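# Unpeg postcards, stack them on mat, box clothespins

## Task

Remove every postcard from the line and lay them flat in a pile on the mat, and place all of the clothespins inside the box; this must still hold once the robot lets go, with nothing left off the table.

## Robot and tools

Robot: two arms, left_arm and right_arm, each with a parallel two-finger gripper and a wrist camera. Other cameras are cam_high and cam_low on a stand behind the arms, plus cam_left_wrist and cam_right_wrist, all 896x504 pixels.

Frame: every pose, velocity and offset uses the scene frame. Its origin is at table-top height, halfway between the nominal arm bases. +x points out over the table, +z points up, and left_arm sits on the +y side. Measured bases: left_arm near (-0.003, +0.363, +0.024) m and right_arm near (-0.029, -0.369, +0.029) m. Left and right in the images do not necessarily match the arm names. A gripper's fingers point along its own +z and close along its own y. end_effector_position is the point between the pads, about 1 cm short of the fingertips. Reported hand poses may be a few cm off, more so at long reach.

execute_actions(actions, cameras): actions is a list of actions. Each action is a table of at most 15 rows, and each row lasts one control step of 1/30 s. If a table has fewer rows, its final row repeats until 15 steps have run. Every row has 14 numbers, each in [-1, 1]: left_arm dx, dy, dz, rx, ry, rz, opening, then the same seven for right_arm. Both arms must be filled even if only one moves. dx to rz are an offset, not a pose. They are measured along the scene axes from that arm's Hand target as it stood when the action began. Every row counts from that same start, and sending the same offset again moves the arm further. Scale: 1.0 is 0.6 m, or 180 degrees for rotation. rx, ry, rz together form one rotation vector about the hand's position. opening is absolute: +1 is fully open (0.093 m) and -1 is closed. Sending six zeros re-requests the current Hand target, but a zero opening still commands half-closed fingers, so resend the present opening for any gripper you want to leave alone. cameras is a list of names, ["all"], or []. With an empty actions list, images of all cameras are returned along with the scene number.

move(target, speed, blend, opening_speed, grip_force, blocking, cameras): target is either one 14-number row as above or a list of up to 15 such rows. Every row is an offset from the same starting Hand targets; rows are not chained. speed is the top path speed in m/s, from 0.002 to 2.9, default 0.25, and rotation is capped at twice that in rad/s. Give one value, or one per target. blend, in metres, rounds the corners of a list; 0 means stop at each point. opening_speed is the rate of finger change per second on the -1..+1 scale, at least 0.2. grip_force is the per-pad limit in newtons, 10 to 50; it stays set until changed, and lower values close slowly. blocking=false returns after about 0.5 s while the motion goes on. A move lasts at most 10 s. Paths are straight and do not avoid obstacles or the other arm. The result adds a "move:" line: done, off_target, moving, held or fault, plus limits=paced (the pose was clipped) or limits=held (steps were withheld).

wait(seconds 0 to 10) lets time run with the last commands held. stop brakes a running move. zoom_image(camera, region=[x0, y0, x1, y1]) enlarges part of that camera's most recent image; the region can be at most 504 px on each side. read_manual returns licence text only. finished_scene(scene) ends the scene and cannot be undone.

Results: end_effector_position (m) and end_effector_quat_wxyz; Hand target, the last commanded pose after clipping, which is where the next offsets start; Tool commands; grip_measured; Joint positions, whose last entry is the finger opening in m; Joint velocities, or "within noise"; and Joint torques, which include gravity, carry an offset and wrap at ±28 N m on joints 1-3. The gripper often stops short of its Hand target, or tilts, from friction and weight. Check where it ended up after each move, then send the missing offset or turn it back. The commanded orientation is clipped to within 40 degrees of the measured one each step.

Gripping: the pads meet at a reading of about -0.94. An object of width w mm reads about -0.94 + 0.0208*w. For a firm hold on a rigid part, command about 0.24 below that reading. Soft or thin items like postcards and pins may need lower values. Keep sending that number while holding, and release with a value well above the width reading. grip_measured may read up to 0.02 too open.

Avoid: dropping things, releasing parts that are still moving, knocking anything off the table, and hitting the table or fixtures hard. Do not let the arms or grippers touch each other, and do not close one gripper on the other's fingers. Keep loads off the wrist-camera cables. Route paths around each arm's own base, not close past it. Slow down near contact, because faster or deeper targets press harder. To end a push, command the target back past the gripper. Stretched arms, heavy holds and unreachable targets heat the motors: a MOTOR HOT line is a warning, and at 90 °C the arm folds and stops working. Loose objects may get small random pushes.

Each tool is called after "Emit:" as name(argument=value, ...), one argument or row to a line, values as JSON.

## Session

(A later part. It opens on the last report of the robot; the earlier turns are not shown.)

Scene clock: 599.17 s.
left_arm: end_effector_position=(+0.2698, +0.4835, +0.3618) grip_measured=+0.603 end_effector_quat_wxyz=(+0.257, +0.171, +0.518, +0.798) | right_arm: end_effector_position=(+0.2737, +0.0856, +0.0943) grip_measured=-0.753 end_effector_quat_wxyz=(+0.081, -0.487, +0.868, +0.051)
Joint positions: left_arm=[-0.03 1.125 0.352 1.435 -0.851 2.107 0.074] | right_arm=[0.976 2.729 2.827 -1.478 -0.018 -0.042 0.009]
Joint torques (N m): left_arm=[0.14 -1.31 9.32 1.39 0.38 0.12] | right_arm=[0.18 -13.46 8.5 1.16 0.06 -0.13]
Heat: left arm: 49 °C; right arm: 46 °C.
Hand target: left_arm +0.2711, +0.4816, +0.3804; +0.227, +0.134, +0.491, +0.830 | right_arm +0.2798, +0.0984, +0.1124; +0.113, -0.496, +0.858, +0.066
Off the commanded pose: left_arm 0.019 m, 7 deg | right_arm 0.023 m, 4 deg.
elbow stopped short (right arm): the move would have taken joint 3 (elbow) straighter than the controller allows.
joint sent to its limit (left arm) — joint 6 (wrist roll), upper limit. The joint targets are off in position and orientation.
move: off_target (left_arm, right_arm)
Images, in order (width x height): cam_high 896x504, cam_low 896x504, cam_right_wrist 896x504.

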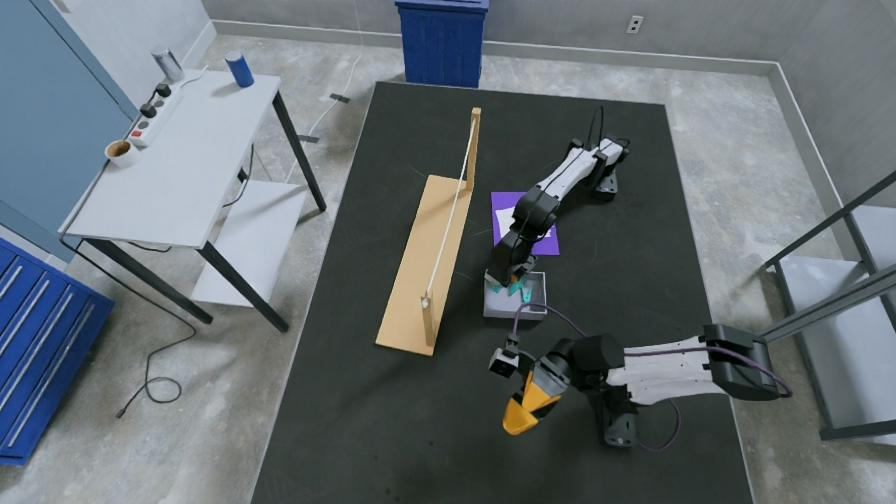

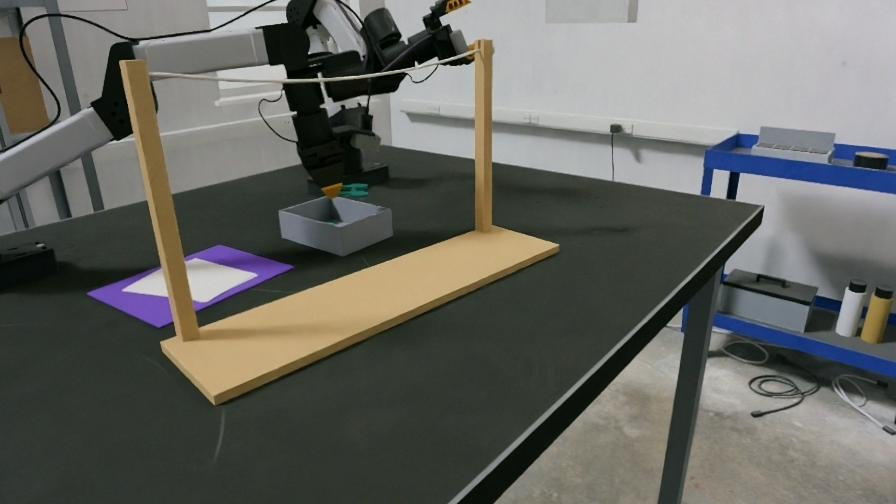

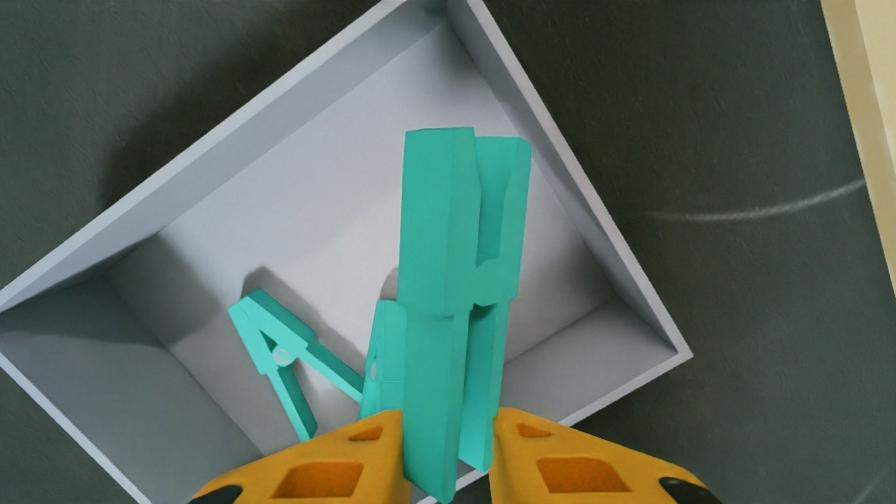

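Emit:
move(
  target=[
    [0,0,0,0,0,0,0.6,0.0187,0.033,0,0,0,0,-0.76],
    [0,0,0,0,0,0,0.6,0.0187,0.033,-0.07,0,0,0,-0.76],
  ],
  speed=0.1,
  cameras=["cam_right_wrist","cam_low","cam_high"],
)

Emit:
zoom_image(
  camera="cam_low",
  region=[260, 150, 420, 270],
)

Scene clock: 601.57 s.
left_arm: end_effector_position=(+0.2698, +0.4835, +0.3618) grip_measured=+0.603 end_effector_quat_wxyz=(+0.257, +0.171, +0.518, +0.798) | right_arm: end_effector_position=(+0.2837, +0.1019, +0.0538) grip_measured=-0.753 end_effector_quat_wxyz=(+0.090, -0.488, +0.867, +0.056)
Joint positions: left_arm=[-0.03 1.125 0.352 1.435 -0.851 2.107 0.074] | right_arm=[0.977 2.815 2.829 -1.373 -0.018 -0.043 0.009]
Joint torques (N m): left_arm=[0.09 -1.26 9.31 1.37 0.38 0.14] | right_arm=[0.35 -13.64 8.44 1.3 0.08 -0.09]
Heat: left arm: 49 °C; right arm: 46 °C.
Hand target: left_arm +0.2711, +0.4816, +0.3804; +0.227, +0.134, +0.491, +0.830 | right_arm +0.2910, +0.1182, +0.0704; +0.113, -0.496, +0.858, +0.066
Off the commanded pose: left_arm 0.019 m, 7 deg | right_arm 0.024 m, 3 deg.
elbow stopped short (right arm): the move would have taken joint 3 (elbow) straighter than the controller allows.
joint sent to its limit (left arm) — joint 6 (wrist roll), upper limit. The joint targets are off in position and orientation.
move: off_target (left_arm, right_arm)
Images, in order (width x height): cam_high 896x504, cam_low 896x504, cam_right_wrist 896x504.

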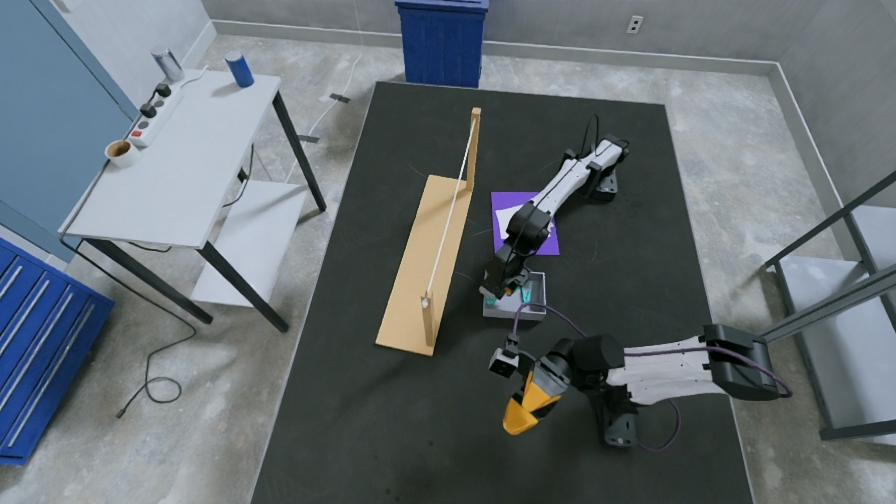

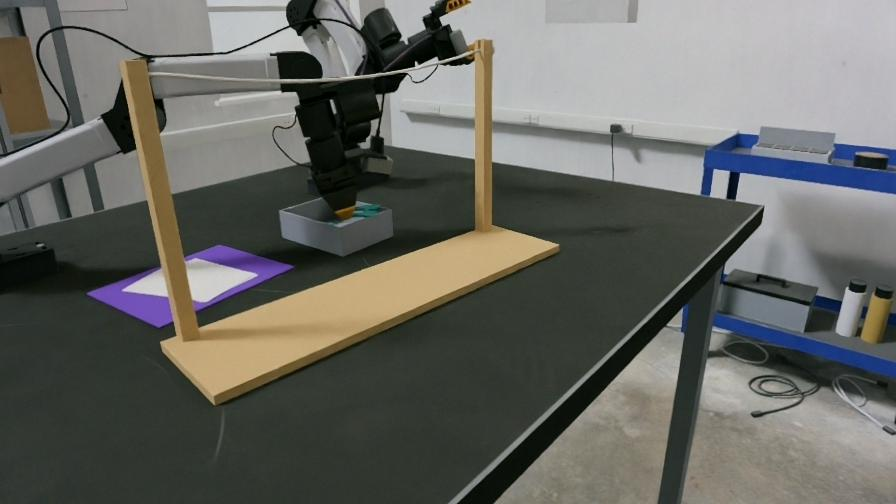

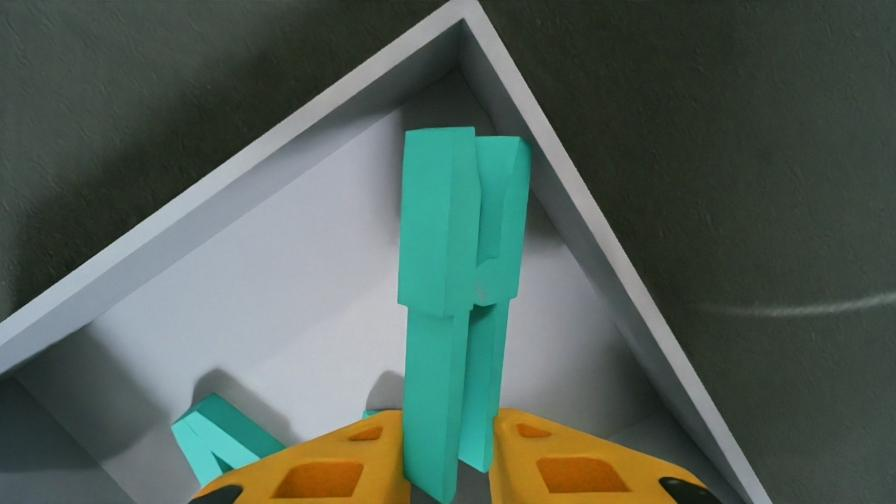

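Scaled by 3.150 from the camera's 896x504 image, which has a finer 1280x720 frame.

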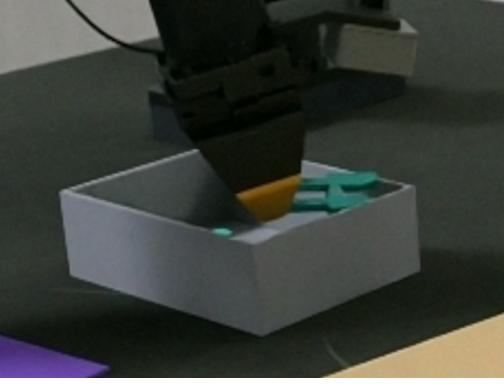

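Emit:
move(
  target=[
    [0,0,0,0,0,0,0.6,-0.008,0,-0.014,0,0,0,-0.76],
    [0,0,0,0,0,0,0.6,-0.008,0,-0.014,0,0,0,-0.25],
  ],
  speed=0.06,
  opening_speed=0.4,
  cameras=["cam_right_wrist","cam_low"],
)

Emit:
zoom_image(
  camera="cam_low",
  region=[260, 150, 420, 270],
)

Scene clock: 604.60 s.
left_arm: end_effector_position=(+0.2698, +0.4835, +0.3618) grip_measured=+0.603 end_effector_quat_wxyz=(+0.257, +0.171, +0.518, +0.798) | right_arm: end_effector_position=(+0.2832, +0.1011, +0.0479) grip_measured=-0.252 end_effector_quat_wxyz=(+0.085, -0.488, +0.867, +0.053)
Joint positions: left_arm=[-0.03 1.125 0.352 1.435 -0.851 2.107 0.074] | right_arm=[0.977 2.826 2.829 -1.373 -0.018 -0.043 0.033]
Joint torques (N m): left_arm=[0.13 -1.29 9.35 1.39 0.38 0.13] | right_arm=[0.66 -13.2 8.49 1.22 0.09 -0.04]
Heat: left arm: 49 °C; right arm: 45 °C.
Hand target: left_arm +0.2711, +0.4816, +0.3804; +0.227, +0.134, +0.491, +0.830 | right_arm +0.2862, +0.1182, +0.0620; +0.113, -0.496, +0.858, +0.066
Off the commanded pose: left_arm 0.019 m, 7 deg | right_arm 0.022 m, 4 deg.
elbow stopped short (right arm): the move would have taken joint 3 (elbow) straighter than the controller allows.
joint sent to its limit (left arm) — joint 6 (wrist roll), upper limit. The joint targets are off in position and orientation.
move: off_target (left_arm, right_arm); target 2's new opening was sent with right_arm's hand 0.022 m and 4 deg from that target
Images, in order (width x height): cam_low 896x504, cam_right_wrist 896x504.

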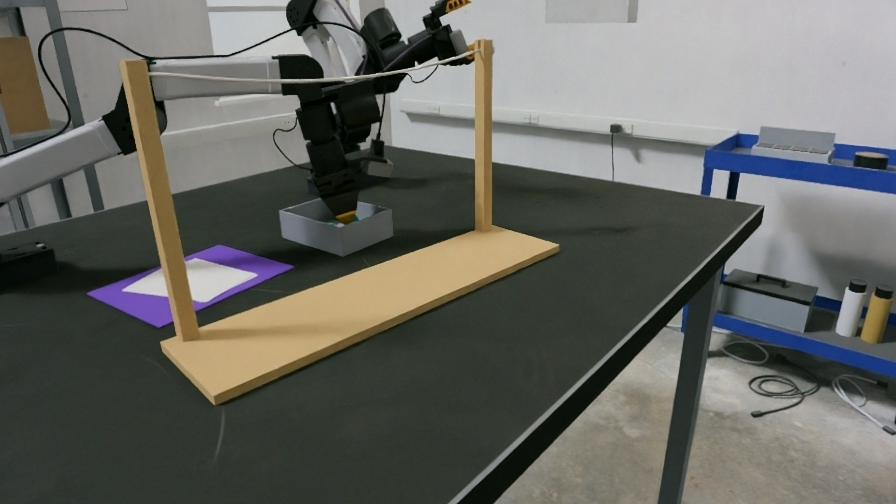

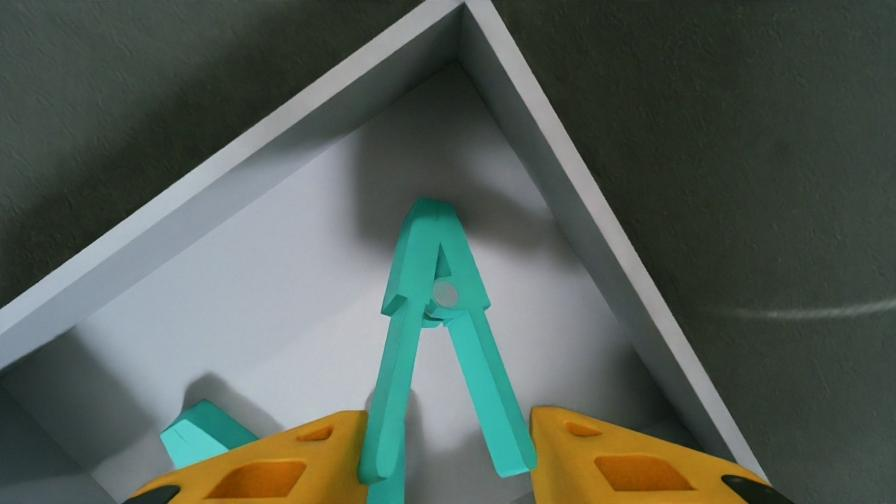

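Scaled by 3.150 from the camera's 896x504 image, which has a finer 1280x720 frame.

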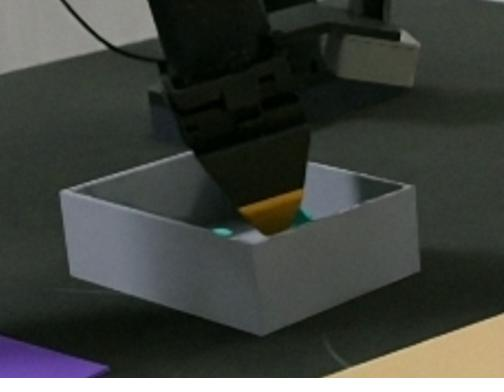

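Emit:
move(
  target=[
    [0,0,0,0,0,0,0.6,0,0,0,0,0,0,-0.08],
    [0,0,0,0,0,0,0.6,0,0,0.2,0,0,0,-0.08],
  ],
  speed=0.15,
  opening_speed=0.4,
  cameras=["cam_right_wrist","cam_low"],
)

Scene clock: 607.17 s.
left_arm: end_effector_position=(+0.2698, +0.4835, +0.3618) grip_measured=+0.603 end_effector_quat_wxyz=(+0.257, +0.171, +0.518, +0.798) | right_arm: end_effector_position=(+0.2881, +0.1085, +0.1426) grip_measured=-0.083 end_effector_quat_wxyz=(+0.162, -0.482, +0.856, +0.092)
Joint positions: left_arm=[-0.03 1.125 0.352 1.435 -0.851 2.107 0.074] | right_arm=[0.977 2.655 2.832 -1.372 -0.018 -0.043 0.041]
Joint torques (N m): left_arm=[0.14 -1.31 9.31 1.39 0.37 0.12] | right_arm=[0.65 -16.53 8.16 1.32 0.08 -0.01]
Heat: left arm: 49 °C; right arm: 45 °C.
Hand target: left_arm +0.2711, +0.4816, +0.3804; +0.227, +0.134, +0.491, +0.830 | right_arm +0.2862, +0.1182, +0.1820; +0.113, -0.496, +0.858, +0.066
Off the commanded pose: left_arm 0.019 m, 7 deg | right_arm 0.041 m, 7 deg.
elbow stopped short (right arm): the move would have taken joint 3 (elbow) straighter than the controller allows.
joint sent to its limit (left arm) — joint 6 (wrist roll), upper limit. The joint targets are off in position and orientation.
move: off_target (left_arm, right_arm)
Images, in order (width x height): cam_low 896x504, cam_right_wrist 896x504.

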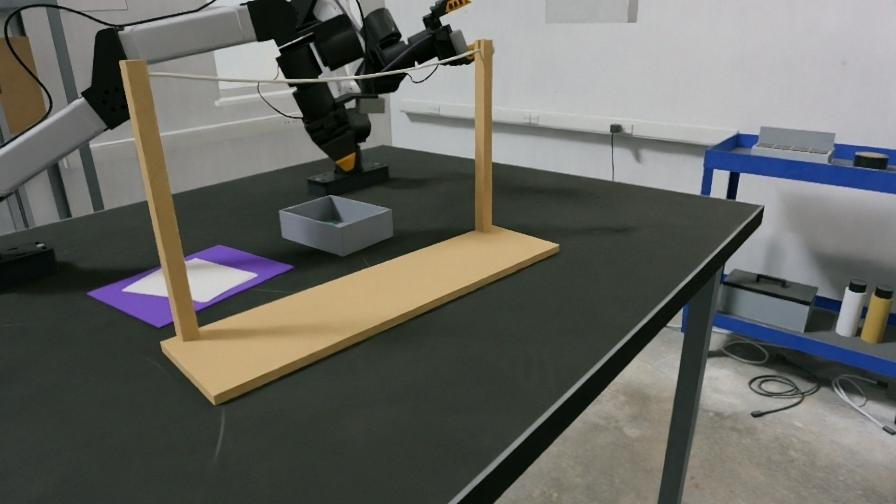

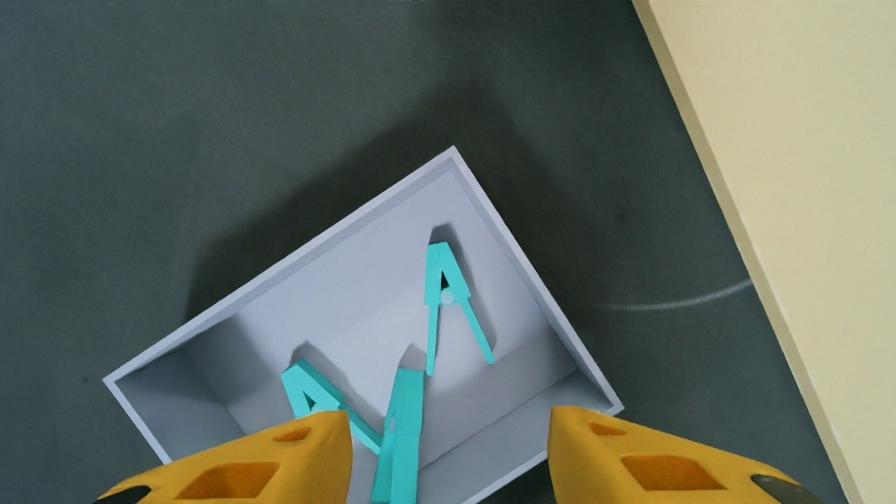

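Emit:
move(
  target=[0,0,0,0,0,0,0.6,-0.1,-0.3,0.25,0,0,0,-0.1],
  speed=0.25,
  cameras=["cam_high","cam_low"],
)

Emit:
zoom_image(
  camera="cam_high",
  region=[440, 180, 600, 340],
)

Scene clock: 609.13 s.
left_arm: end_effector_position=(+0.2698, +0.4835, +0.3618) grip_measured=+0.603 end_effector_quat_wxyz=(+0.257, +0.171, +0.518, +0.798) | right_arm: end_effector_position=(+0.2354, -0.0586, +0.3289) grip_measured=-0.098 end_effector_quat_wxyz=(+0.202, -0.474, +0.853, +0.089)
Joint positions: left_arm=[-0.03 1.125 0.352 1.435 -0.851 2.107 0.074] | right_arm=[0.852 1.895 2.315 -1.547 -0.029 -0.154 0.041]
Joint torques (N m): left_arm=[0.17 -1.24 9.35 1.38 0.37 0.13] | right_arm=[-0.12 -8.49 4.12 1.11 -0.2 -0.12]
Heat: left arm: 49 °C; right arm: 45 °C.
Hand target: left_arm +0.2711, +0.4816, +0.3804; +0.227, +0.134, +0.491, +0.830 | right_arm +0.2262, -0.0618, +0.3320; +0.113, -0.496, +0.858, +0.066
Off the commanded pose: left_arm 0.019 m, 7 deg | right_arm 0.010 m, 11 deg.
joint sent to its limit (left arm) — joint 6 (wrist roll), upper limit. The joint targets are off in position and orientation.
joint sent to its limit (right arm) — joint 4 (wrist pitch), lower limit. The joint targets are off in position and orientation.
move: off_target (left_arm, right_arm)
Images, in order (width x height): cam_high 896x504, cam_low 896x504.

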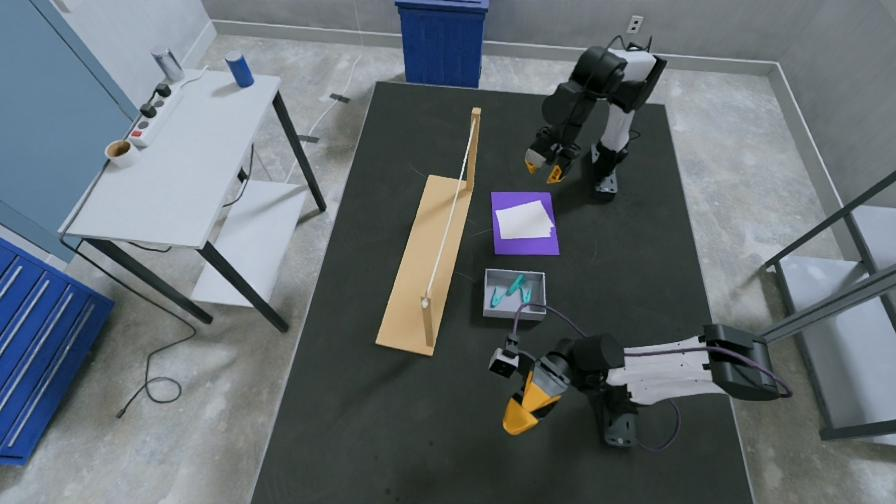

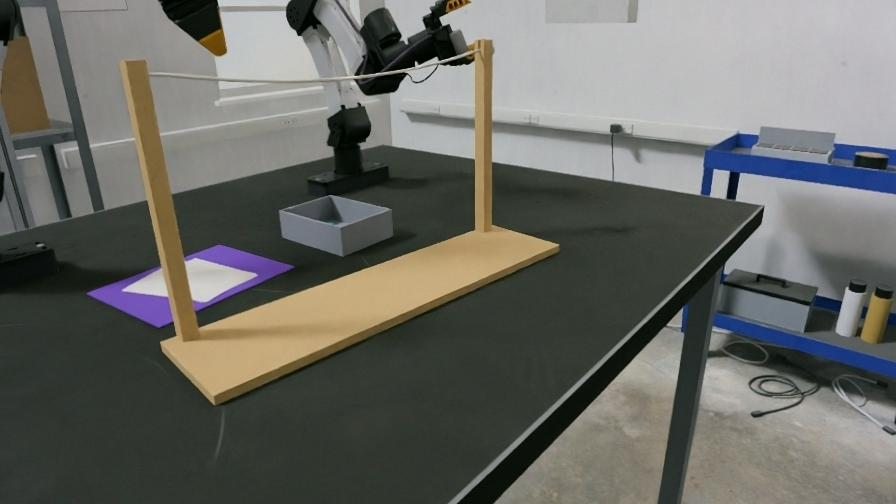

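Scaled by 3.150 from the camera's 896x504 image, which has a finer 1280x720 frame.

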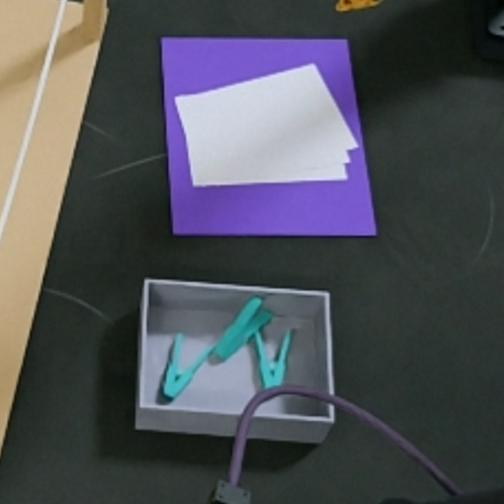

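Emit:
finished_scene(
  scene=2,
)

The scene is finished: the task was done.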